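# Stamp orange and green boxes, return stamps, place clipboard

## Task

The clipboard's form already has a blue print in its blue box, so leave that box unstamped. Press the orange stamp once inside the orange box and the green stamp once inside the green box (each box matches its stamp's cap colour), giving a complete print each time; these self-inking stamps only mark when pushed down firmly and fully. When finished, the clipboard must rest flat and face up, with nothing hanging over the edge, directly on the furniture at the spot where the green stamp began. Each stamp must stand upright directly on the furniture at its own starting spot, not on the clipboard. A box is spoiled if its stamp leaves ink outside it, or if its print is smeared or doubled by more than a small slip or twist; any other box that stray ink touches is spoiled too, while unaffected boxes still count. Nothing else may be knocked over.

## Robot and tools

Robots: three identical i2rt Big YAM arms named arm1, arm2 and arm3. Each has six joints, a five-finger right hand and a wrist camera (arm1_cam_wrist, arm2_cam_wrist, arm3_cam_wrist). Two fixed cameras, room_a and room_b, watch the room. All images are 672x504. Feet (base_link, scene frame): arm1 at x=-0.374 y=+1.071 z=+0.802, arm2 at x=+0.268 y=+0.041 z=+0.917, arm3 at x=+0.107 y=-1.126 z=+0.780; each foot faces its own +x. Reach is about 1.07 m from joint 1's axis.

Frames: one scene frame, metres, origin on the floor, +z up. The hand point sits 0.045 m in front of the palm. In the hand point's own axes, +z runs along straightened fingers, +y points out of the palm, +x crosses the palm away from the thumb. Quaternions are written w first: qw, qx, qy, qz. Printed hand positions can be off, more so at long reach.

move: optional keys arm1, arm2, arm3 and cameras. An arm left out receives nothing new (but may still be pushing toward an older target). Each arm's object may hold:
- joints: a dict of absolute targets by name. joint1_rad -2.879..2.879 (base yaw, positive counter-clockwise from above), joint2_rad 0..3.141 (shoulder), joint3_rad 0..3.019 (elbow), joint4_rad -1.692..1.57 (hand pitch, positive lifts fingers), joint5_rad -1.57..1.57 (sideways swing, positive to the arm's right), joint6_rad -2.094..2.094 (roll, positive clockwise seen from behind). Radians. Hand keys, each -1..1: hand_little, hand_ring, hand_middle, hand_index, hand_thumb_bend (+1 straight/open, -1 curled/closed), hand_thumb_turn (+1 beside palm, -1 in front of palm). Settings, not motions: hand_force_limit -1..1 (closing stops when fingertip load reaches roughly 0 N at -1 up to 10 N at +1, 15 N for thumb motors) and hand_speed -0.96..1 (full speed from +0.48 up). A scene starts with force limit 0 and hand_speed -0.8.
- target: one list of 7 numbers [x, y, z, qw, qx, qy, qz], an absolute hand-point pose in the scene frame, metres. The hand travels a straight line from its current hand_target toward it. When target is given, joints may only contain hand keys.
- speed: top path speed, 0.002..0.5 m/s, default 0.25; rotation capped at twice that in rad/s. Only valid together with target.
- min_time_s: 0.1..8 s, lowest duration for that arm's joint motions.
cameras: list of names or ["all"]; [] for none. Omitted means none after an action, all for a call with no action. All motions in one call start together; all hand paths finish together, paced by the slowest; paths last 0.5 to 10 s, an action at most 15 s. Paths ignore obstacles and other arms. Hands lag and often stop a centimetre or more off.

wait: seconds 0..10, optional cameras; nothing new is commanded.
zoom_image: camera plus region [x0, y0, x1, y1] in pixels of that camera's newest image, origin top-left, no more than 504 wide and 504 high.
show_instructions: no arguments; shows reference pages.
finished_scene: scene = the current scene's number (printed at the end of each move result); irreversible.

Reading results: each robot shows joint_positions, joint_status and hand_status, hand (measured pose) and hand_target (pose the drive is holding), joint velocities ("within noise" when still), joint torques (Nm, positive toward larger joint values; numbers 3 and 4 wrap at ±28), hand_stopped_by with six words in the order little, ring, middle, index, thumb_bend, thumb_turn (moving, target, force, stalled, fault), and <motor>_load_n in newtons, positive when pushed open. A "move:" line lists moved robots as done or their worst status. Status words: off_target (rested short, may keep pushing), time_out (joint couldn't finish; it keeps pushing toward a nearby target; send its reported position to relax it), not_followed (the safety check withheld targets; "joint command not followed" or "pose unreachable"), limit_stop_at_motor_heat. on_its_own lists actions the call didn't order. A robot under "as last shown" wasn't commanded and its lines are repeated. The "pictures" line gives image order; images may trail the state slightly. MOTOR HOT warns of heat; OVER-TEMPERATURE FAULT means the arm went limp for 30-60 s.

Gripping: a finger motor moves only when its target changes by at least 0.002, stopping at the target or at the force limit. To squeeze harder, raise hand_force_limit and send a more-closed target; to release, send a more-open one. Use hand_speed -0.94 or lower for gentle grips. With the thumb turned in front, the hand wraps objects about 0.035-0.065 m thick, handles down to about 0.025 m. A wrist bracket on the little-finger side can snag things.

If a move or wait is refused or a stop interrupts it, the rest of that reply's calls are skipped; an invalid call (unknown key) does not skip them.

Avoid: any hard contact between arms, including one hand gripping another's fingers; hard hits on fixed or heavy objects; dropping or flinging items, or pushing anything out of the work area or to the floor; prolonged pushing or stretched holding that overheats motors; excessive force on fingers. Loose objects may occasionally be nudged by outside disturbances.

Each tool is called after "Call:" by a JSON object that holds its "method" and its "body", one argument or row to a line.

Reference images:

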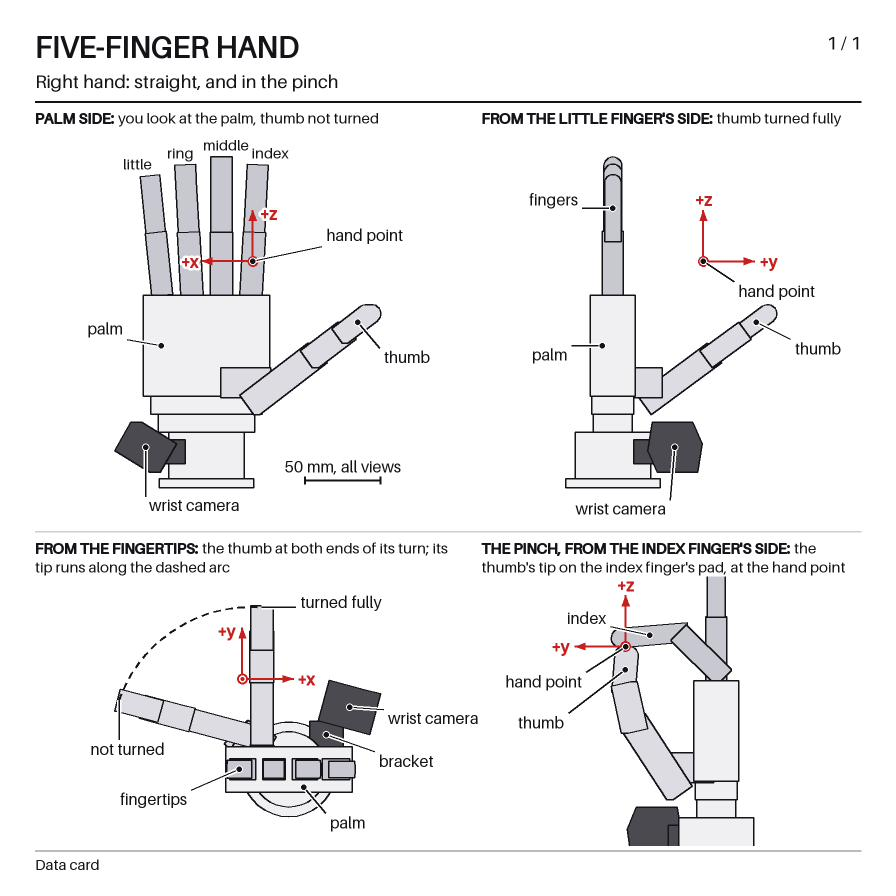

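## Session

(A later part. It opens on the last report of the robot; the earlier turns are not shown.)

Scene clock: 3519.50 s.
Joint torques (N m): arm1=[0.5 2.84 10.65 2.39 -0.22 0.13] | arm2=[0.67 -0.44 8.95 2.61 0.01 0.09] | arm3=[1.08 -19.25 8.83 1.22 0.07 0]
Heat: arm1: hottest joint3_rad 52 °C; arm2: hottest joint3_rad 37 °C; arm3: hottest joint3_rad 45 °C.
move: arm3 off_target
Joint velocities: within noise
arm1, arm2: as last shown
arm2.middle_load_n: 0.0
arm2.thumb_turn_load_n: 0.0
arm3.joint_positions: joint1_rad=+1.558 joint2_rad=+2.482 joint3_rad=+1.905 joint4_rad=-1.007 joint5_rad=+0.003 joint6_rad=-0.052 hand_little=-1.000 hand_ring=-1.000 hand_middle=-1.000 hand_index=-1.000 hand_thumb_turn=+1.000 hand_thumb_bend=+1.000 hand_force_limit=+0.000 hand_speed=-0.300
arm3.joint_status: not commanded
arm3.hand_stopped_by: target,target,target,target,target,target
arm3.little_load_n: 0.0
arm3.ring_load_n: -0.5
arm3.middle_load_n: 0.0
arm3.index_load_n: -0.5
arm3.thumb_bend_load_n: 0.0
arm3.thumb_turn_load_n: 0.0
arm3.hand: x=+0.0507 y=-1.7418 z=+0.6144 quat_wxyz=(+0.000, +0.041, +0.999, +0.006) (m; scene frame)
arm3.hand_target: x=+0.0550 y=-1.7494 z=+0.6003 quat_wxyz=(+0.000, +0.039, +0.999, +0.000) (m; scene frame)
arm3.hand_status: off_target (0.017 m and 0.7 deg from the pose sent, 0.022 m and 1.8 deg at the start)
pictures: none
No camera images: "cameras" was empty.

Call:
{"method": "move", "body": {
  "arm3": {"target": [0.055, -1.750, 0.575, 0, 0.0393, 0.9992, 0], "speed": 0.05},
  "cameras": ["room_a", "room_b"]
}}

Call:
{"method": "zoom_image", "body": {
  "camera": "room_a",
  "region": [555, 165, 625, 225]
}}

Call:
{"method": "zoom_image", "body": {
  "camera": "room_b",
  "region": [75, 345, 155, 415]
}}

Scene clock: 3524.57 s.
Joint torques (N m): arm1=[0.15 3.25 10.39 2.21 -0.21 0.11] | arm2=[0.67 -0.5 8.94 2.61 0.01 0.1] | arm3=[0.97 -17.38 9.18 1.5 0.08 0]
Heat: arm1: hottest joint3_rad 52 °C; arm2: hottest joint3_rad 37 °C; arm3: hottest joint3_rad 45 °C.
move: arm3 off_target
Joint velocities: within noise
arm1, arm2: as last shown
arm2.middle_load_n: -0.5
arm2.thumb_turn_load_n: 0.5
arm3.joint_positions: joint1_rad=+1.558 joint2_rad=+2.498 joint3_rad=+1.905 joint4_rad=-0.980 joint5_rad=+0.003 joint6_rad=-0.052 hand_little=-1.000 hand_ring=-1.000 hand_middle=-1.000 hand_index=-1.000 hand_thumb_turn=+1.000 hand_thumb_bend=+1.000 hand_force_limit=+0.000 hand_speed=-0.300
arm3.joint_status: not commanded
arm3.hand_stopped_by: target,target,target,target,target,target
arm3.little_load_n: 0.0
arm3.ring_load_n: -1.5
arm3.middle_load_n: 0.0
arm3.index_load_n: -1.0
arm3.thumb_bend_load_n: 0.0
arm3.thumb_turn_load_n: 0.0
arm3.hand: x=+0.0504 y=-1.7443 z=+0.6031 quat_wxyz=(-0.001, +0.041, +0.999, +0.000) (m; scene frame)
arm3.hand_target: x=+0.0550 y=-1.7484 z=+0.5758 quat_wxyz=(+0.000, +0.039, +0.999, +0.000) (m; scene frame)
arm3.hand_status: off_target (0.029 m and 0.3 deg from the pose sent, 0.040 m and 0.7 deg at the start)
pictures: room_a, room_b

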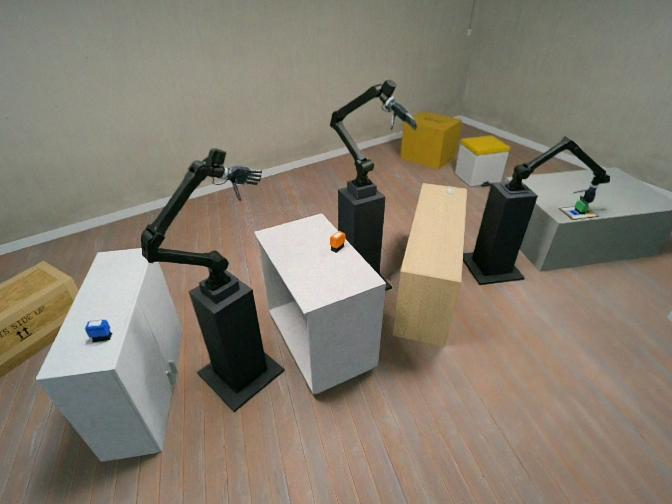

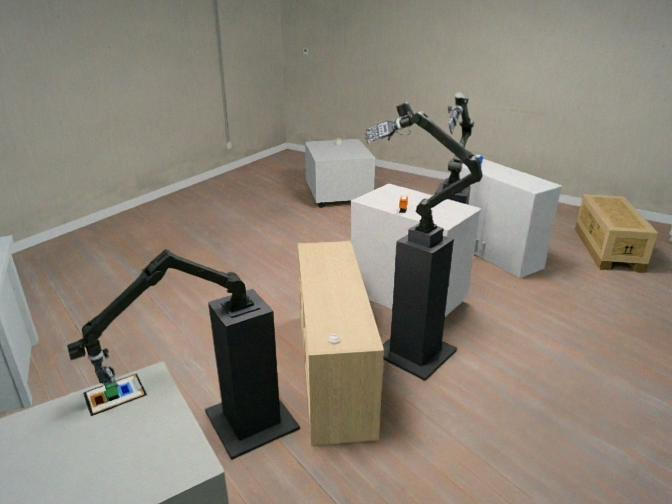

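Scaled by 7.200 from the camera's 672x504 image, which has a finer 960x720 frame.

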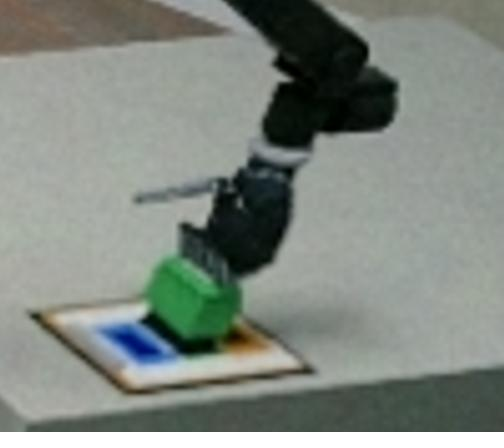

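Scaled by 6.300 from the camera's 672x504 image, which has a finer 960x720 frame.

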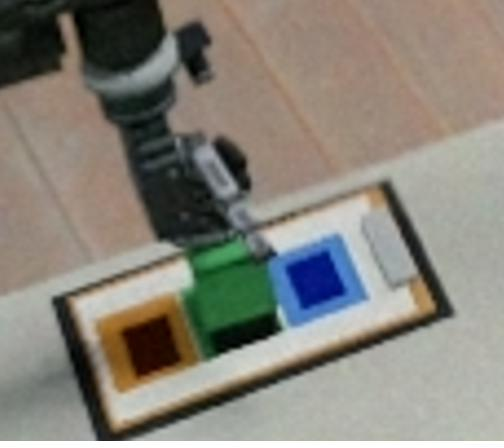

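Call:
{"method": "zoom_image", "body": {
  "camera": "room_b",
  "region": [95, 375, 135, 410]
}}

Call:
{"method": "zoom_image", "body": {
  "camera": "room_a",
  "region": [565, 190, 605, 225]
}}

Scaled by 12.600 from the camera's 672x504 image, which has a finer 960x720 frame.

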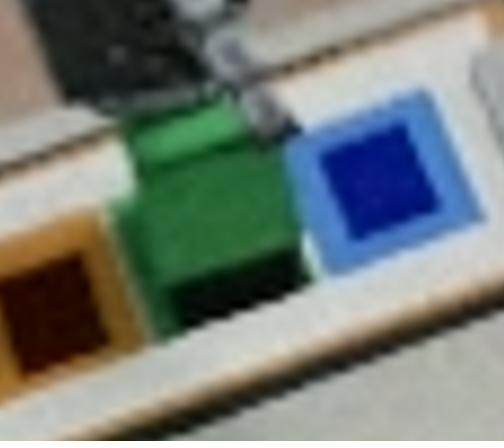

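Scaled by 12.600 from the camera's 672x504 image, which has a finer 960x720 frame.

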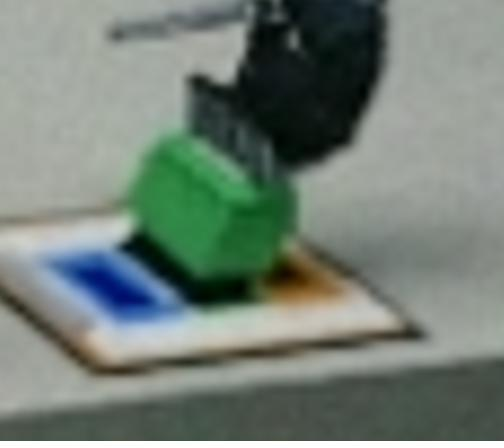

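Call:
{"method": "move", "body": {
  "arm3": {"target": [0.053, -1.747, 0.553, 0, 0.0393, 0.9992, 0], "speed": 0.05},
  "cameras": ["room_a", "room_b"]
}}

Call:
{"method": "zoom_image", "body": {
  "camera": "room_b",
  "region": [95, 375, 135, 410]
}}

Call:
{"method": "zoom_image", "body": {
  "camera": "room_a",
  "region": [565, 190, 605, 225]
}}

Scene clock: 3549.07 s.
Joint torques (N m): arm1=[0.38 3.19 10.52 2.35 -0.21 0.16] | arm2=[0.67 -0.44 8.94 2.62 0.01 0.1] | arm3=[0.79 -16.56 8.72 1.76 0.09 -0.05]
Heat: arm1: hottest joint3_rad 52 °C; arm2: hottest joint3_rad 37 °C; arm3: hottest joint3_rad 45 °C.
move: arm3 off_target
Joint velocities: within noise
arm1, arm2: as last shown
arm1.index_load_n: -0.5
arm2.middle_load_n: 0.0
arm3.joint_positions: joint1_rad=+1.558 joint2_rad=+2.516 joint3_rad=+1.905 joint4_rad=-0.951 joint5_rad=+0.003 joint6_rad=-0.052 hand_little=-1.000 hand_ring=-1.000 hand_middle=-1.000 hand_index=-1.000 hand_thumb_turn=+1.000 hand_thumb_bend=+1.000 hand_force_limit=+0.000 hand_speed=-0.300
arm3.joint_status: not commanded
arm3.hand_stopped_by: target,target,target,target,target,target
arm3.little_load_n: 0.0
arm3.ring_load_n: -1.5
arm3.middle_load_n: -0.5
arm3.index_load_n: -1.0
arm3.thumb_bend_load_n: 0.0
arm3.thumb_turn_load_n: 0.0
arm3.hand: x=+0.0501 y=-1.7467 z=+0.5908 quat_wxyz=(-0.001, +0.041, +0.999, -0.006) (m; scene frame)
arm3.hand_target: x=+0.0531 y=-1.7447 z=+0.5547 quat_wxyz=(+0.000, +0.039, +0.999, +0.000) (m; scene frame)
arm3.hand_status: off_target (0.038 m and 0.7 deg from the pose sent, 0.050 m and 0.3 deg at the start)
pictures: room_a, room_b

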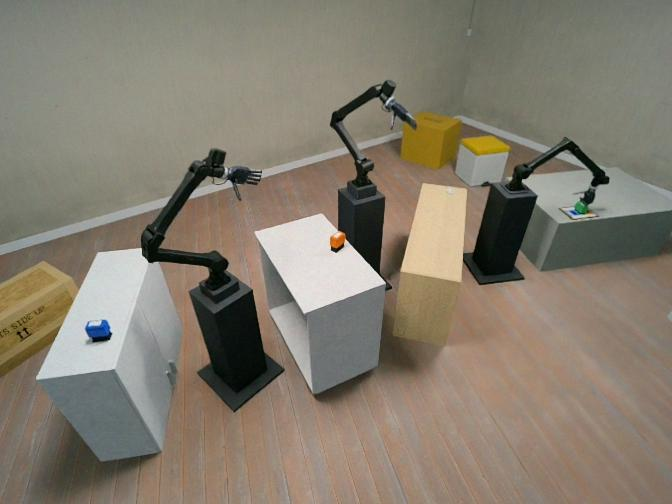

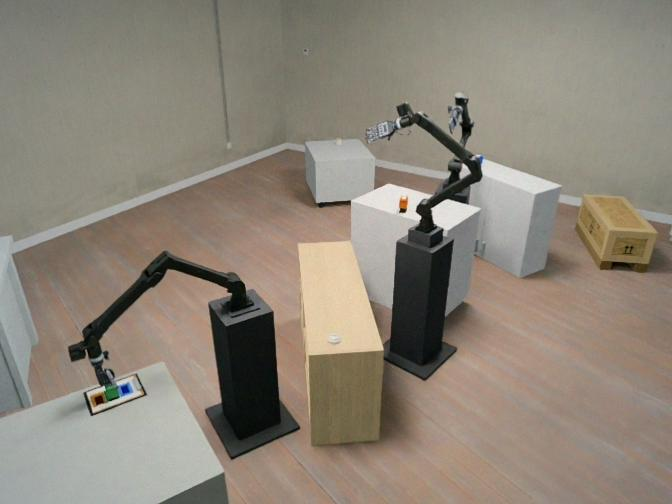

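Scaled by 12.600 from the camera's 672x504 image, which has a finer 960x720 frame.

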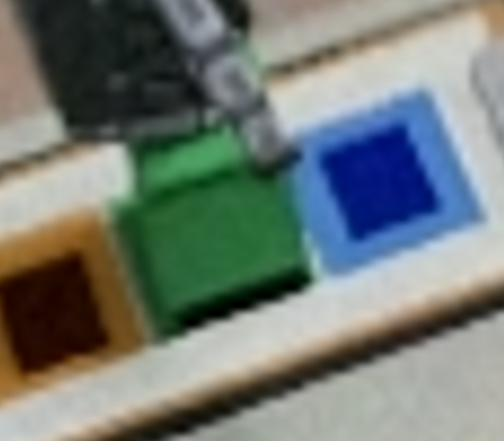

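Scaled by 12.600 from the camera's 672x504 image, which has a finer 960x720 frame.

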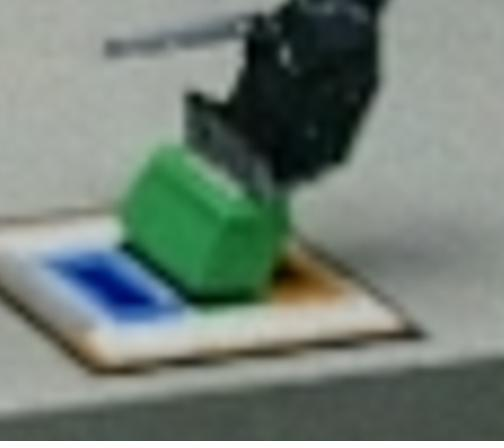

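Call:
{"method": "move", "body": {
  "arm3": {"target": [0.0515, -1.745, 0.53, 0, 0.0393, 0.9992, 0], "speed": 0.05},
  "cameras": []
}}

Call:
{"method": "move", "body": {
  "arm3": {"target": [0.0515, -1.745, 0.50, 0, 0.0393, 0.9992, 0], "speed": 0.05},
  "cameras": ["room_a", "room_b"]
}}

Call:
{"method": "zoom_image", "body": {
  "camera": "room_b",
  "region": [95, 375, 135, 410]
}}

Call:
{"method": "zoom_image", "body": {
  "camera": "room_a",
  "region": [565, 190, 605, 225]
}}

Scene clock: 3555.83 s.
Joint torques (N m): arm1=[0.03 3.43 10.62 2.43 -0.22 0.11] | arm2=[0.67 -0.5 8.95 2.63 0.01 0.1] | arm3=[0.62 -14.68 8.35 2.43 0.11 -0.08]
Heat: arm1: hottest joint3_rad 52 °C; arm2: hottest joint3_rad 37 °C; arm3: hottest joint3_rad 45 °C.
move: arm3 off_target
Joint velocities: within noise
arm1, arm2: as last shown
arm1.index_load_n: 0.0
arm2.thumb_turn_load_n: 0.0
arm3.joint_positions: joint1_rad=+1.558 joint2_rad=+2.521 joint3_rad=+1.905 joint4_rad=-0.933 joint5_rad=+0.003 joint6_rad=-0.052 hand_little=-1.000 hand_ring=-1.000 hand_middle=-1.000 hand_index=-1.000 hand_thumb_turn=+1.000 hand_thumb_bend=+1.000 hand_force_limit=+0.000 hand_speed=-0.300
arm3.joint_status: not commanded
arm3.hand_stopped_by: target,target,target,target,target,target
arm3.little_load_n: 0.0
arm3.ring_load_n: -2.5
arm3.middle_load_n: -1.5
arm3.index_load_n: -2.0
arm3.thumb_bend_load_n: 0.0
arm3.thumb_turn_load_n: 0.0
arm3.hand: x=+0.0498 y=-1.7497 z=+0.5866 quat_wxyz=(-0.002, +0.041, +0.999, -0.012) (m; scene frame)
arm3.hand_target: x=+0.0518 y=-1.7404 z=+0.5336 quat_wxyz=(+0.000, +0.039, +0.999, +0.000) (m; scene frame)
arm3.hand_status: off_target (0.057 m and 1.4 deg from the pose sent, 0.061 m and 0.7 deg at the start)
pictures: none
No camera images: "cameras" was empty.

Scene clock: 3557.33 s.
Joint torques (N m): arm1=[0.44 3.55 10.45 2.59 -0.2 0.12] | arm2=[0.73 -0.5 8.94 2.62 0 0.09] | arm3=[0.62 -14.21 5.68 0.43 0.32 -0.08]
Heat: arm1: hottest joint3_rad 52 °C; arm2: hottest joint3_rad 37 °C; arm3: hottest joint3_rad 45 °C.
move: arm3 off_target
Joint velocities: within noise
arm1, arm2: as last shown
arm3.joint_positions: joint1_rad=+1.558 joint2_rad=+2.550 joint3_rad=+1.963 joint4_rad=-0.852 joint5_rad=-0.002 joint6_rad=-0.052 hand_little=-1.000 hand_ring=-1.000 hand_middle=-1.000 hand_index=-1.000 hand_thumb_turn=+1.000 hand_thumb_bend=+1.000 hand_force_limit=+0.000 hand_speed=-0.300
arm3.joint_status: not commanded
arm3.hand_stopped_by: target,target,target,target,target,target
arm3.little_load_n: 0.0
arm3.ring_load_n: 0.0
arm3.middle_load_n: 0.0
arm3.index_load_n: -4.0
arm3.thumb_bend_load_n: 0.0
arm3.thumb_turn_load_n: 0.0
arm3.hand: x=+0.0453 y=-1.7907 z=+0.5816 quat_wxyz=(-0.004, +0.041, +0.997, -0.067) (m; scene frame)
arm3.hand_target: x=+0.0520 y=-1.7395 z=+0.5080 quat_wxyz=(+0.000, +0.039, +0.999, +0.000) (m; scene frame)
arm3.hand_status: off_target (0.094 m and 7.7 deg from the pose sent, 0.087 m and 1.4 deg at the start)
pictures: room_a, room_b

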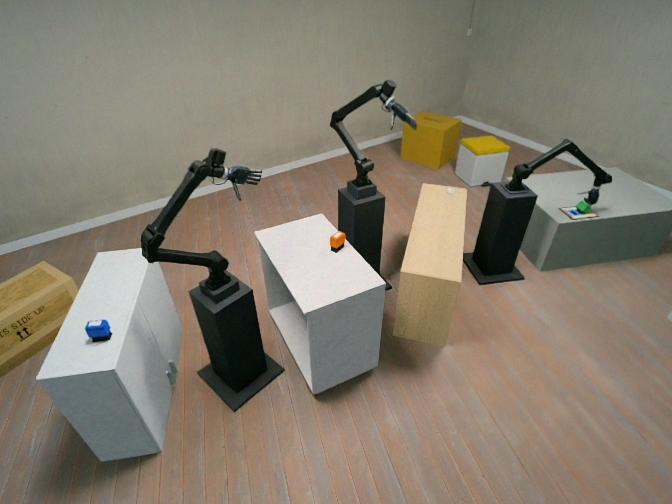

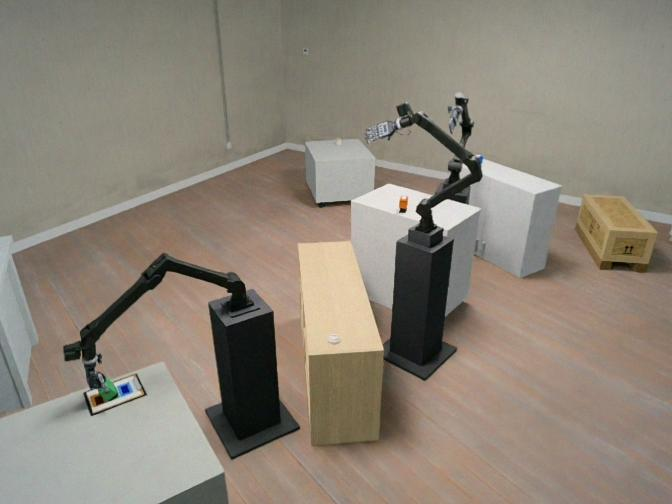

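Scaled by 12.600 from the camera's 672x504 image, which has a finer 960x720 frame.

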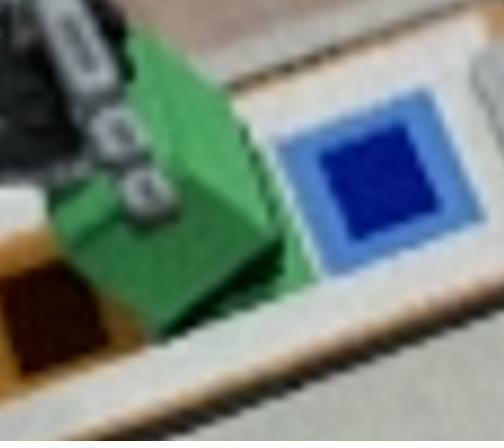

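Scaled by 12.600 from the camera's 672x504 image, which has a finer 960x720 frame.

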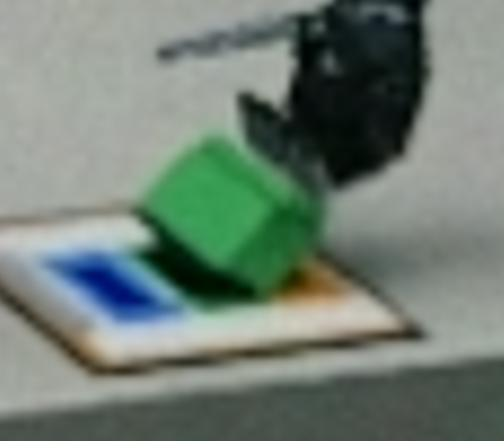

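Call:
{"method": "move", "body": {
  "arm3": {"target": [0.052, -1.742, 0.560, 0, 0.0393, 0.9992, 0], "speed": 0.04},
  "cameras": ["room_a", "room_b"]
}}

Call:
{"method": "zoom_image", "body": {
  "camera": "room_b",
  "region": [90, 370, 140, 410]
}}

Call:
{"method": "zoom_image", "body": {
  "camera": "room_a",
  "region": [560, 180, 610, 225]
}}

Scene clock: 3570.27 s.
Joint torques (N m): arm1=[0.38 3.96 10.69 2.41 -0.22 0.15] | arm2=[0.67 -0.44 8.94 2.59 0.01 0.1] | arm3=[0.67 -19.08 4.94 0.53 0.34 -0.08]
Heat: arm1: hottest joint3_rad 52 °C; arm2: hottest joint3_rad 37 °C; arm3: hottest joint3_rad 45 °C.
move: arm3 off_target
Joint velocities: within noise
arm1.joint_positions: joint1_rad=+1.491 joint2_rad=+0.614 joint3_rad=+1.322 joint4_rad=-1.165 joint5_rad=+0.001 joint6_rad=-1.311 hand_little=+1.000 hand_ring=+1.000 hand_middle=+1.000 hand_index=+1.000 hand_thumb_turn=+1.000 hand_thumb_bend=+1.000 hand_force_limit=+0.000 hand_speed=-0.800
arm1.joint_status: not commanded
arm1.hand_stopped_by: target,target,target,target,target,target
arm1.little_load_n: 0.0
arm1.ring_load_n: 0.0
arm1.middle_load_n: 0.0
arm1.index_load_n: 0.0
arm1.thumb_bend_load_n: 0.5
arm1.thumb_turn_load_n: 0.0
arm1.hand: x=-0.3025 y=+0.8150 z=+1.2963 quat_wxyz=(+0.219, +0.658, -0.535, +0.482) (m; scene frame)
arm1.hand_target: x=-0.3003 y=+0.8175 z=+1.3067 quat_wxyz=(+0.217, +0.653, -0.532, +0.494) (m; scene frame)
arm1.hand_status: not commanded
arm2.joint_positions: joint1_rad=+0.310 joint2_rad=+0.700 joint3_rad=+1.298 joint4_rad=-1.015 joint5_rad=+0.002 joint6_rad=-1.012 hand_little=+1.000 hand_ring=+1.000 hand_middle=+1.000 hand_index=+1.000 hand_thumb_turn=-1.000 hand_thumb_bend=+0.900 hand_force_limit=-0.600 hand_speed=-0.700
arm2.joint_status: not commanded
arm2.hand_stopped_by: target,target,target,target,target,target
arm2.little_load_n: 0.0
arm2.ring_load_n: 0.0
arm2.middle_load_n: 0.0
arm2.index_load_n: 0.0
arm2.thumb_bend_load_n: 0.0
arm2.thumb_turn_load_n: 0.0
arm2.hand: x=-0.0269 y=-0.0778 z=+1.3955 quat_wxyz=(+0.470, -0.028, -0.839, +0.271) (m; scene frame)
arm2.hand_target: x=-0.0294 y=-0.0769 z=+1.3993 quat_wxyz=(+0.476, -0.036, -0.834, +0.276) (m; scene frame)
arm2.hand_status: not commanded
arm3.joint_positions: joint1_rad=+1.558 joint2_rad=+2.523 joint3_rad=+1.936 joint4_rad=-0.917 joint5_rad=-0.002 joint6_rad=-0.052 hand_little=-1.000 hand_ring=-1.000 hand_middle=-1.000 hand_index=-1.000 hand_thumb_turn=+1.000 hand_thumb_bend=+1.000 hand_force_limit=+0.000 hand_speed=-0.300
arm3.joint_status: not commanded
arm3.hand_stopped_by: target,target,target,target,target,target
arm3.little_load_n: 0.0
arm3.ring_load_n: -1.5
arm3.middle_load_n: 0.0
arm3.index_load_n: -1.5
arm3.thumb_bend_load_n: 0.0
arm3.thumb_turn_load_n: 0.0
arm3.hand: x=+0.0483 y=-1.7684 z=+0.5928 quat_wxyz=(-0.001, +0.041, +0.999, -0.034) (m; scene frame)
arm3.hand_target: x=+0.0520 y=-1.7413 z=+0.5616 quat_wxyz=(+0.000, +0.039, +0.999, +0.000) (m; scene frame)
arm3.hand_status: off_target (0.042 m and 4.0 deg from the pose sent, 0.054 m and 7.7 deg at the start)
pictures: room_a, room_b

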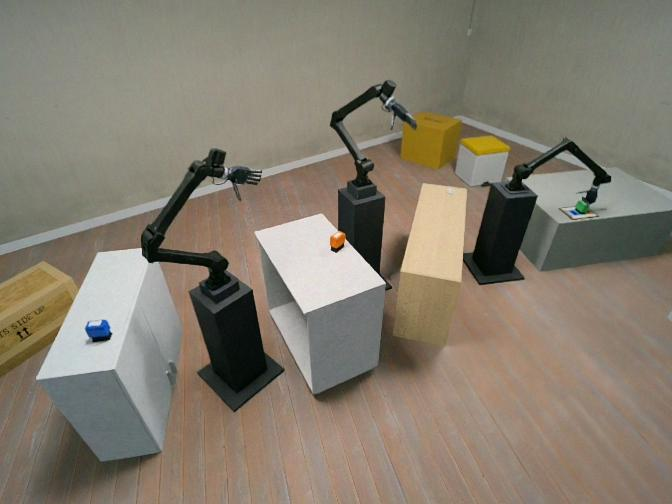

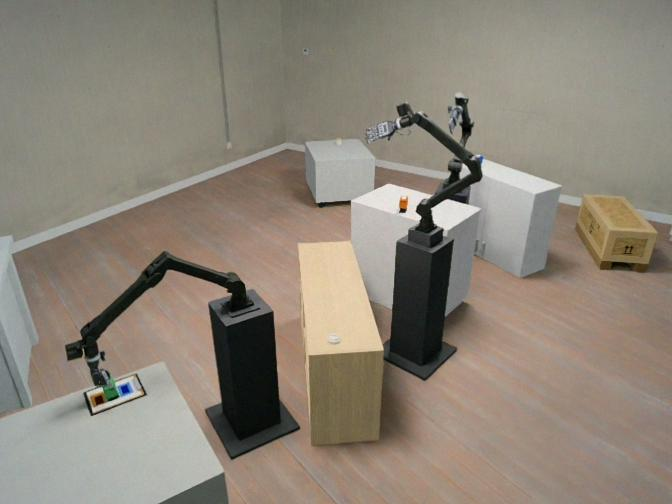

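Scaled by 10.080 from the camera's 672x504 image, which has a finer 960x720 frame.

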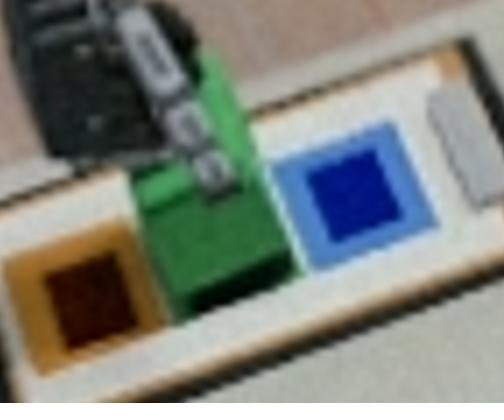

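Scaled by 10.080 from the camera's 672x504 image, which has a finer 960x720 frame.

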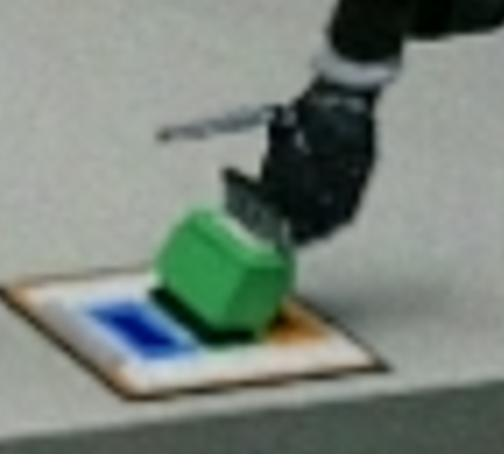

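Call:
{"method": "move", "body": {
  "arm3": {"target": [0.052, -1.742, 0.600, 0, 0.0393, 0.9992, 0], "speed": 0.04},
  "cameras": ["room_a", "room_b"]
}}

Call:
{"method": "zoom_image", "body": {
  "camera": "room_b",
  "region": [90, 370, 140, 410]
}}

Call:
{"method": "zoom_image", "body": {
  "camera": "room_a",
  "region": [560, 180, 610, 225]
}}

Scene clock: 3576.77 s.
Joint torques (N m): arm1=[-0.26 3.14 10.55 2.26 -0.22 0.14] | arm2=[0.62 -0.5 8.94 2.62 0 0.09] | arm3=[0.62 -21.19 5.48 0.28 0.32 -0.07]
Heat: arm1: hottest joint3_rad 52 °C; arm2: hottest joint3_rad 37 °C; arm3: hottest joint3_rad 44 °C.
move: arm3 off_target
Joint velocities: within noise
arm1, arm2: as last shown
arm1.thumb_bend_load_n: 0.0
arm3.joint_positions: joint1_rad=+1.558 joint2_rad=+2.485 joint3_rad=+1.914 joint4_rad=-0.964 joint5_rad=-0.002 joint6_rad=-0.052 hand_little=-1.000 hand_ring=-1.000 hand_middle=-1.000 hand_index=-1.000 hand_thumb_turn=+1.000 hand_thumb_bend=+1.000 hand_force_limit=+0.000 hand_speed=-0.300
arm3.joint_status: not commanded
arm3.hand_stopped_by: target,target,target,target,target,target
arm3.little_load_n: 0.0
arm3.ring_load_n: -0.5
arm3.middle_load_n: 0.0
arm3.index_load_n: 0.0
arm3.thumb_bend_load_n: 0.0
arm3.thumb_turn_load_n: 0.0
arm3.hand: x=+0.0496 y=-1.7570 z=+0.6127 quat_wxyz=(+0.000, +0.041, +0.999, -0.019) (m; scene frame)
arm3.hand_target: x=+0.0518 y=-1.7421 z=+0.6004 quat_wxyz=(+0.000, +0.039, +0.999, +0.000) (m; scene frame)
arm3.hand_status: off_target (0.020 m and 2.2 deg from the pose sent, 0.028 m and 4.0 deg at the start)
pictures: room_a, room_b

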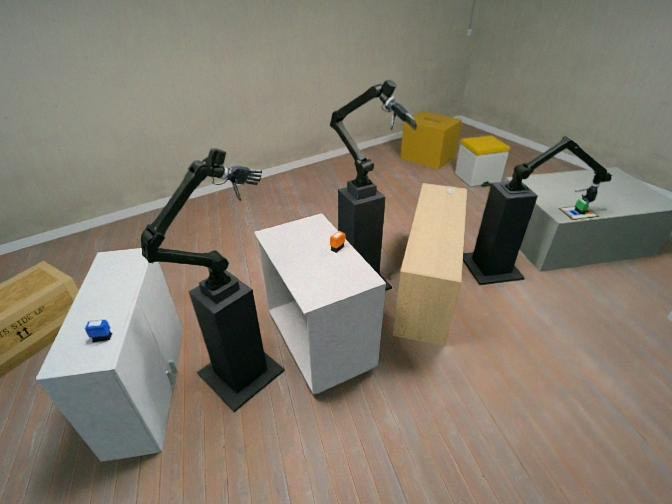

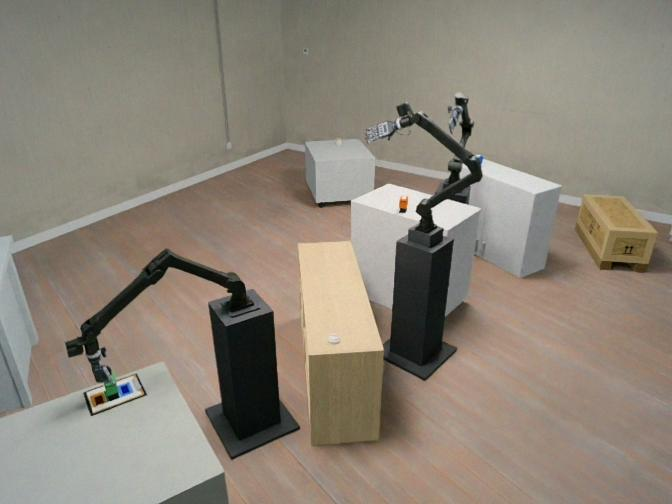

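Scaled by 10.080 from the camera's 672x504 image, which has a finer 960x720 frame.

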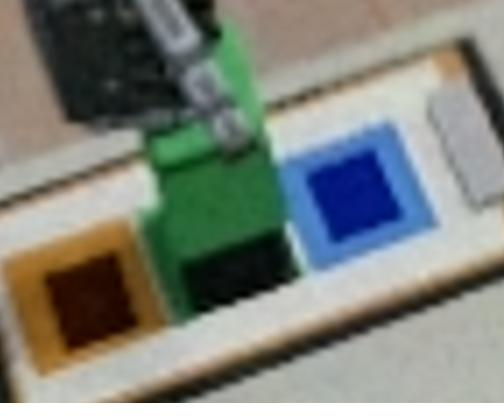

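Scaled by 10.080 from the camera's 672x504 image, which has a finer 960x720 frame.

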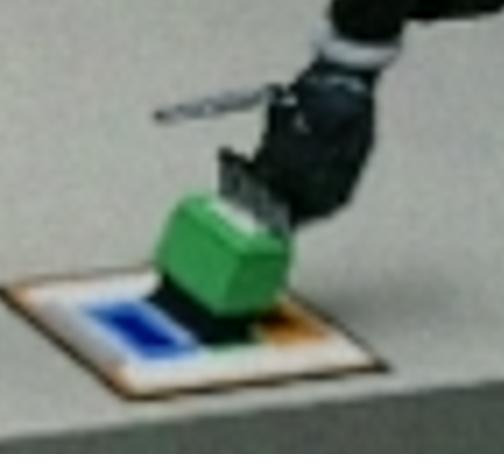

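Call:
{"method": "move", "body": {
  "arm3": {"target": [0.052, -1.750, 0.70, 0, 0.0393, 0.9992, 0], "speed": 0.08},
  "cameras": ["room_a", "room_b"]
}}

Call:
{"method": "zoom_image", "body": {
  "camera": "room_b",
  "region": [80, 360, 150, 416]
}}

Call:
{"method": "zoom_image", "body": {
  "camera": "room_a",
  "region": [550, 170, 620, 226]
}}

Scene clock: 3582.97 s.
Joint torques (N m): arm1=[-0.44 3.84 10.54 2.39 -0.19 0.12] | arm2=[0.67 -0.56 8.91 2.62 0.01 0.09] | arm3=[0.67 -23.47 9.58 0.03 0.31 -0.05]
Heat: arm1: hottest joint3_rad 52 °C; arm2: hottest joint3_rad 37 °C; arm3: hottest joint3_rad 44 °C.
move: arm3 off_target
Joint velocities: within noise
arm1, arm2: as last shown
arm3.joint_positions: joint1_rad=+1.558 joint2_rad=+2.395 joint3_rad=+1.906 joint4_rad=-1.133 joint5_rad=-0.002 joint6_rad=-0.052 hand_little=-1.000 hand_ring=-1.000 hand_middle=-1.000 hand_index=-1.000 hand_thumb_turn=+1.000 hand_thumb_bend=+1.000 hand_force_limit=+0.000 hand_speed=-0.300
arm3.joint_status: not commanded
arm3.hand_stopped_by: target,target,target,target,target,target
arm3.little_load_n: 0.0
arm3.ring_load_n: 0.0
arm3.middle_load_n: 0.5
arm3.index_load_n: 0.0
arm3.thumb_bend_load_n: 0.0
arm3.thumb_turn_load_n: 0.5
arm3.hand: x=+0.0529 y=-1.7325 z=+0.6756 quat_wxyz=(+0.004, +0.041, +0.999, +0.024) (m; scene frame)
arm3.hand_target: x=+0.0520 y=-1.7492 z=+0.7001 quat_wxyz=(+0.000, +0.040, +0.999, +0.000) (m; scene frame)
arm3.hand_status: off_target (0.030 m and 2.8 deg from the pose sent, 0.088 m and 2.2 deg at the start)
pictures: room_a, room_b

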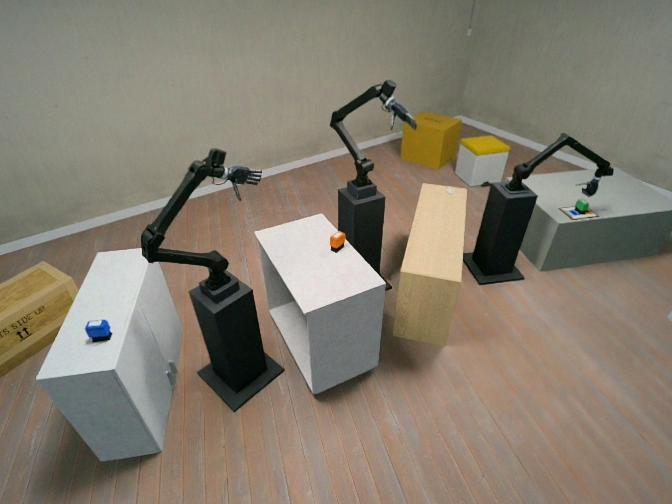

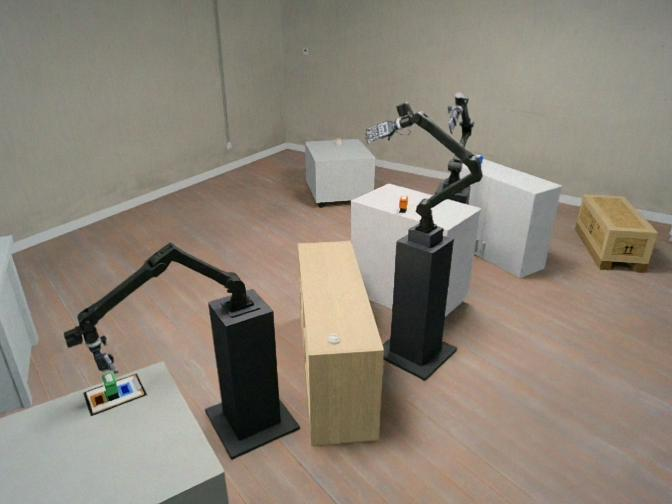

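Scaled by 7.200 from the camera's 672x504 image, which has a finer 960x720 frame.

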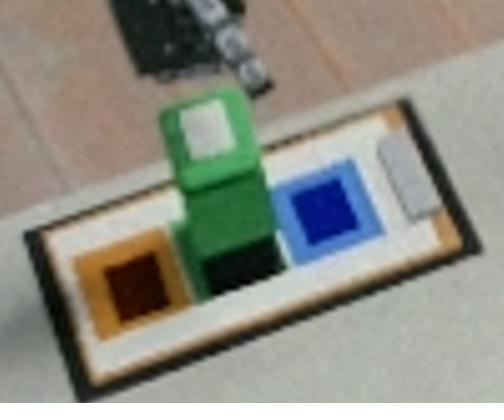

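Scaled by 7.200 from the camera's 672x504 image, which has a finer 960x720 frame.

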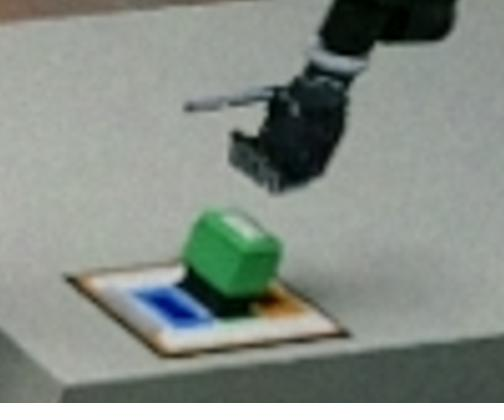

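Call:
{"method": "move", "body": {
  "arm3": {"target": [0.052, -1.765, 0.74, -0.4617, -0.004, 0.887, -0.002], "speed": 0.2, "joints": {"hand_thumb_turn": -1.0, "hand_thumb_bend": 1.0, "hand_little": 1, "hand_ring": 1, "hand_middle": 1, "hand_index": 1, "hand_speed": -0.3, "hand_force_limit": 0.0}},
  "cameras": ["arm3_cam_wrist"]
}}

Call:
{"method": "zoom_image", "body": {
  "camera": "arm3_cam_wrist",
  "region": [130, 130, 450, 450]
}}

Scene clock: 3592.43 s.
Joint torques (N m): arm1=[0.09 3.08 10.44 2.25 -0.23 0.15] | arm2=[0.67 -0.44 8.95 2.62 0.01 0.09] | arm3=[1.32 -21.07 11.49 -0.12 1.14 0.05]
Heat: arm1: hottest joint3_rad 52 °C; arm2: hottest joint3_rad 37 °C; arm3: hottest joint3_rad 44 °C.
move: arm3 off_target
Joint velocities: within noise
arm1, arm2: as last shown
arm2.thumb_turn_load_n: 0.5
arm3.joint_positions: joint1_rad=+1.808 joint2_rad=+2.459 joint3_rad=+2.029 joint4_rad=-1.339 joint5_rad=+0.947 joint6_rad=+0.190 hand_little=+1.000 hand_ring=+1.000 hand_middle=+1.000 hand_index=+1.000 hand_thumb_turn=-1.000 hand_thumb_bend=+1.000 hand_force_limit=+0.000 hand_speed=-0.300
arm3.joint_status: all done
arm3.hand_stopped_by: target,target,target,target,target,target
arm3.little_load_n: 0.0
arm3.ring_load_n: 0.0
arm3.middle_load_n: 0.0
arm3.index_load_n: 0.0
arm3.thumb_bend_load_n: 0.0
arm3.thumb_turn_load_n: 0.0
arm3.hand: x=+0.0441 y=-1.7477 z=+0.7327 quat_wxyz=(-0.461, -0.011, +0.887, +0.017) (m; scene frame)
arm3.hand_target: x=+0.0520 y=-1.7640 z=+0.7403 quat_wxyz=(-0.461, -0.004, +0.887, -0.003) (m; scene frame)
arm3.hand_status: off_target (0.020 m and 2.3 deg from the pose sent, 0.072 m and 55.7 deg at the start)
pictures: arm3_cam_wrist
camera_calibration:
arm3_cam_wrist: T_world_to_cam=[[-0.178658, 0.933173, 0.31188, 1.40232], [0.898174, 0.284093, -0.335522, 0.697453], [-0.401703, 0.220178, -0.888907, 1.16919], [0, 0, 0, 1]] pos_world=[0.0937663, -1.76417, 0.835957]

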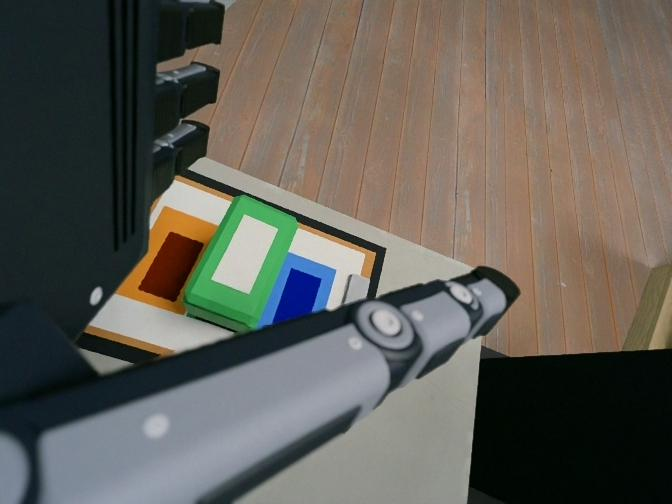

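Scaled by 1.575 from the camera's 672x504 image, which has a finer 960x720 frame.

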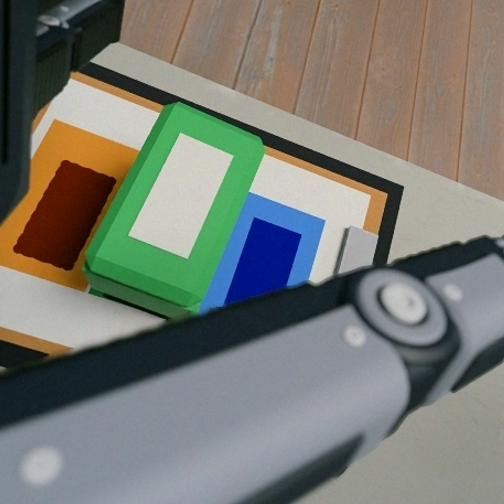

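Call:
{"method": "move", "body": {
  "arm3": {"target": [0.055, -1.765, 0.64, -0.4617, -0.004, 0.887, -0.002], "speed": 0.1},
  "cameras": ["arm3_cam_wrist"]
}}

Call:
{"method": "zoom_image", "body": {
  "camera": "arm3_cam_wrist",
  "region": [130, 50, 480, 400]
}}

Scene clock: 3612.50 s.
Joint torques (N m): arm1=[0.03 3.84 10.58 2.41 -0.21 0.11] | arm2=[0.67 -0.5 8.92 2.59 0.02 0.1] | arm3=[1.49 -21.54 10.56 0.4 0.84 0.01]
Heat: arm1: hottest joint3_rad 52 °C; arm2: hottest joint3_rad 37 °C; arm3: hottest joint3_rad 45 °C.
move: arm3 off_target
Joint velocities: within noise
arm1, arm2: as last shown
arm2.thumb_turn_load_n: 0.0
arm3.joint_positions: joint1_rad=+1.809 joint2_rad=+2.612 joint3_rad=+2.050 joint4_rad=-1.225 joint5_rad=+0.952 joint6_rad=+0.200 hand_little=+1.000 hand_ring=+1.000 hand_middle=+1.000 hand_index=+1.000 hand_thumb_turn=-1.000 hand_thumb_bend=+1.000 hand_force_limit=+0.000 hand_speed=-0.300
arm3.joint_status: not commanded
arm3.hand_stopped_by: target,target,target,target,target,target
arm3.little_load_n: 0.0
arm3.ring_load_n: 0.0
arm3.middle_load_n: 0.0
arm3.index_load_n: 0.5
arm3.thumb_bend_load_n: 0.0
arm3.thumb_turn_load_n: 0.0
arm3.hand: x=+0.0441 y=-1.7450 z=+0.6370 quat_wxyz=(-0.465, -0.012, +0.885, +0.022) (m; scene frame)
arm3.hand_target: x=+0.0552 y=-1.7641 z=+0.6407 quat_wxyz=(-0.461, -0.004, +0.887, -0.002) (m; scene frame)
arm3.hand_status: off_target (0.023 m and 2.9 deg from the pose sent, 0.095 m and 2.3 deg at the start)
pictures: arm3_cam_wrist
camera_calibration:
arm3_cam_wrist: T_world_to_cam=[[-0.173029, 0.930544, 0.322721, 1.41794], [0.896395, 0.284548, -0.339866, 0.668336], [-0.40809, 0.230479, -0.88337, 1.09833], [0, 0, 0, 1]] pos_world=[0.0944719, -1.76277, 0.739779]

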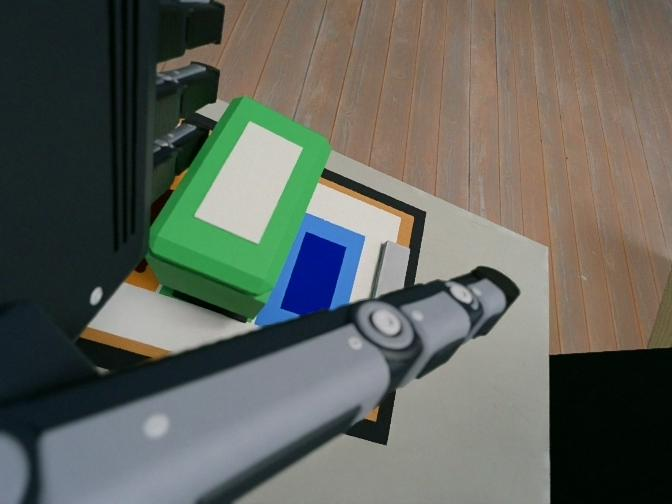

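Scaled by 1.440 from the camera's 672x504 image, which has a finer 960x720 frame.

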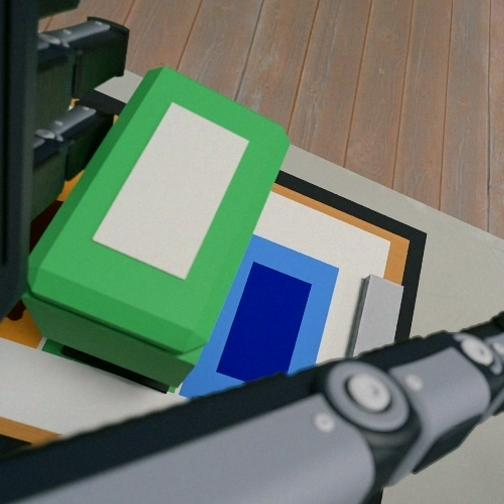

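Call:
{"method": "move", "body": {
  "arm3": {"target": [0.063, -1.769, 0.607, -0.4617, -0.004, 0.887, -0.002], "speed": 0.06},
  "cameras": ["arm3_cam_wrist"]
}}

Call:
{"method": "zoom_image", "body": {
  "camera": "arm3_cam_wrist",
  "region": [130, 0, 480, 350]
}}

Scene clock: 3632.07 s.
Joint torques (N m): arm1=[-0.26 3.08 10.52 2.58 -0.24 0.12] | arm2=[0.62 -0.38 8.94 2.61 -0.01 0.09] | arm3=[1.55 -21.77 10.56 0.18 0.84 0.04]
Heat: arm1: hottest joint3_rad 52 °C; arm2: hottest joint3_rad 37 °C; arm3: hottest joint3_rad 48 °C.
move: arm3 off_target
Joint velocities: within noise
arm1, arm2: as last shown
arm2.little_load_n: -0.5
arm2.ring_load_n: -0.5
arm3.joint_positions: joint1_rad=+1.819 joint2_rad=+2.689 joint3_rad=+2.111 joint4_rad=-1.219 joint5_rad=+0.950 joint6_rad=+0.216 hand_little=+1.000 hand_ring=+1.000 hand_middle=+1.000 hand_index=+1.000 hand_thumb_turn=-1.000 hand_thumb_bend=+1.000 hand_force_limit=+0.000 hand_speed=-0.300
arm3.joint_status: not commanded
arm3.hand_stopped_by: target,target,target,target,target,target
arm3.little_load_n: 0.0
arm3.ring_load_n: 0.0
arm3.middle_load_n: 0.0
arm3.index_load_n: 0.0
arm3.thumb_bend_load_n: -0.5
arm3.thumb_turn_load_n: 0.0
arm3.hand: x=+0.0518 y=-1.7497 z=+0.6033 quat_wxyz=(-0.465, -0.012, +0.885, +0.020) (m; scene frame)
arm3.hand_target: x=+0.0631 y=-1.7681 z=+0.6077 quat_wxyz=(-0.461, -0.004, +0.887, -0.002) (m; scene frame)
arm3.hand_status: off_target (0.023 m and 2.7 deg from the pose sent, 0.043 m and 2.9 deg at the start)
pictures: arm3_cam_wrist
camera_calibration:
arm3_cam_wrist: T_world_to_cam=[[-0.173801, 0.931279, 0.320176, 1.43739], [0.896245, 0.284313, -0.340458, 0.651283], [-0.408092, 0.227784, -0.884068, 1.06853], [0, 0, 0, 1]] pos_world=[0.102171, -1.76717, 0.706174]

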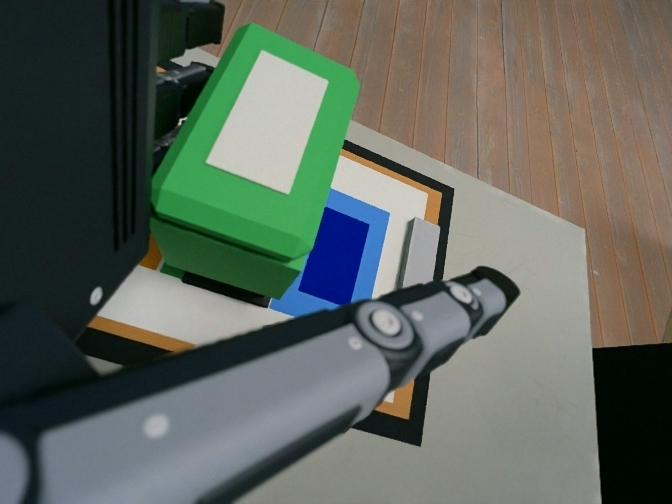

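Scaled by 1.440 from the camera's 672x504 image, which has a finer 960x720 frame.

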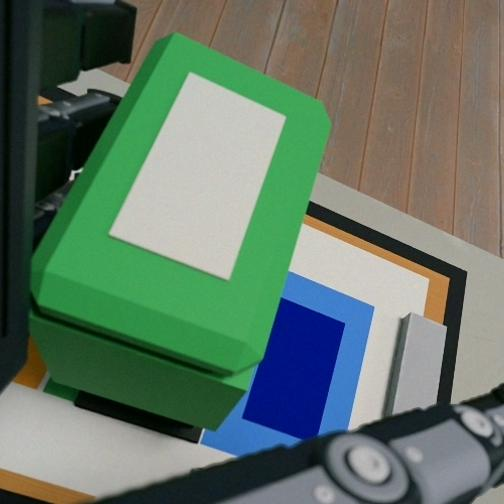

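Call:
{"method": "move", "body": {
  "arm3": {"target": [0.063, -1.772, 0.595, -0.4617, -0.004, 0.887, -0.002], "speed": 0.05},
  "cameras": ["arm3_cam_wrist"]
}}

Call:
{"method": "zoom_image", "body": {
  "camera": "arm3_cam_wrist",
  "region": [130, 0, 480, 350]
}}

Scene clock: 3646.70 s.
Joint torques (N m): arm1=[-0.03 3.43 10.54 2.26 -0.23 0.11] | arm2=[0.73 -0.5 8.92 2.63 0.01 0.1] | arm3=[1.49 -22.07 10.36 0.25 0.86 0.01]
Heat: arm1: hottest joint3_rad 52 °C; arm2: hottest joint3_rad 37 °C; arm3: hottest joint3_rad 49 °C.
move: arm3 off_target
Joint velocities: within noise
arm1, arm2: as last shown
arm2.little_load_n: 0.0
arm2.ring_load_n: 0.0
arm2.index_load_n: -0.5
arm3.joint_positions: joint1_rad=+1.819 joint2_rad=+2.722 joint3_rad=+2.142 joint4_rad=-1.219 joint5_rad=+0.950 joint6_rad=+0.216 hand_little=+1.000 hand_ring=+1.000 hand_middle=+1.000 hand_index=+1.000 hand_thumb_turn=-1.000 hand_thumb_bend=+1.000 hand_force_limit=+0.000 hand_speed=-0.300
arm3.joint_status: not commanded
arm3.hand_stopped_by: target,target,target,target,target,target
arm3.little_load_n: 0.0
arm3.ring_load_n: 0.0
arm3.middle_load_n: 0.0
arm3.index_load_n: 0.0
arm3.thumb_bend_load_n: 0.0
arm3.thumb_turn_load_n: 0.0
arm3.hand: x=+0.0521 y=-1.7522 z=+0.5907 quat_wxyz=(-0.465, -0.012, +0.885, +0.021) (m; scene frame)
arm3.hand_target: x=+0.0631 y=-1.7709 z=+0.5956 quat_wxyz=(-0.461, -0.004, +0.887, -0.002) (m; scene frame)
arm3.hand_status: off_target (0.023 m and 2.9 deg from the pose sent, 0.026 m and 2.7 deg at the start)
pictures: arm3_cam_wrist
camera_calibration:
arm3_cam_wrist: T_world_to_cam=[[-0.17371, 0.930705, 0.321891, 1.44173], [0.896308, 0.284832, -0.339857, 0.647836], [-0.407992, 0.229477, -0.883676, 1.06078], [0, 0, 0, 1]] pos_world=[0.102571, -1.76977, 0.693477]

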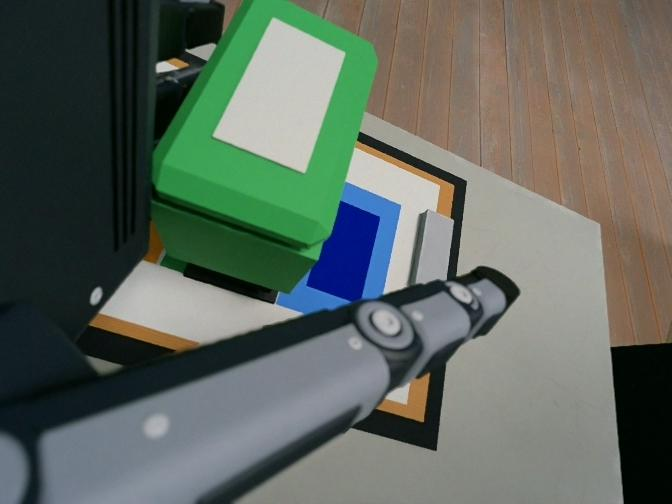

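Scaled by 1.440 from the camera's 672x504 image, which has a finer 960x720 frame.

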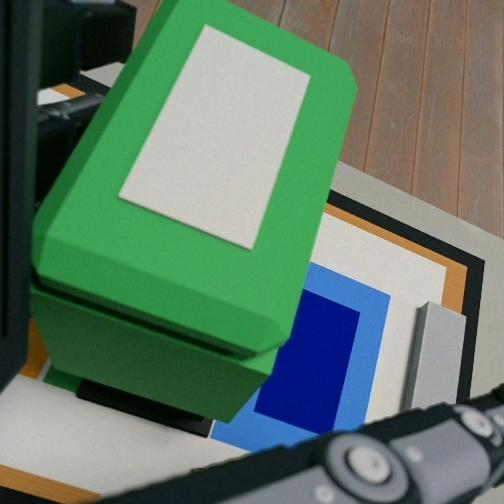

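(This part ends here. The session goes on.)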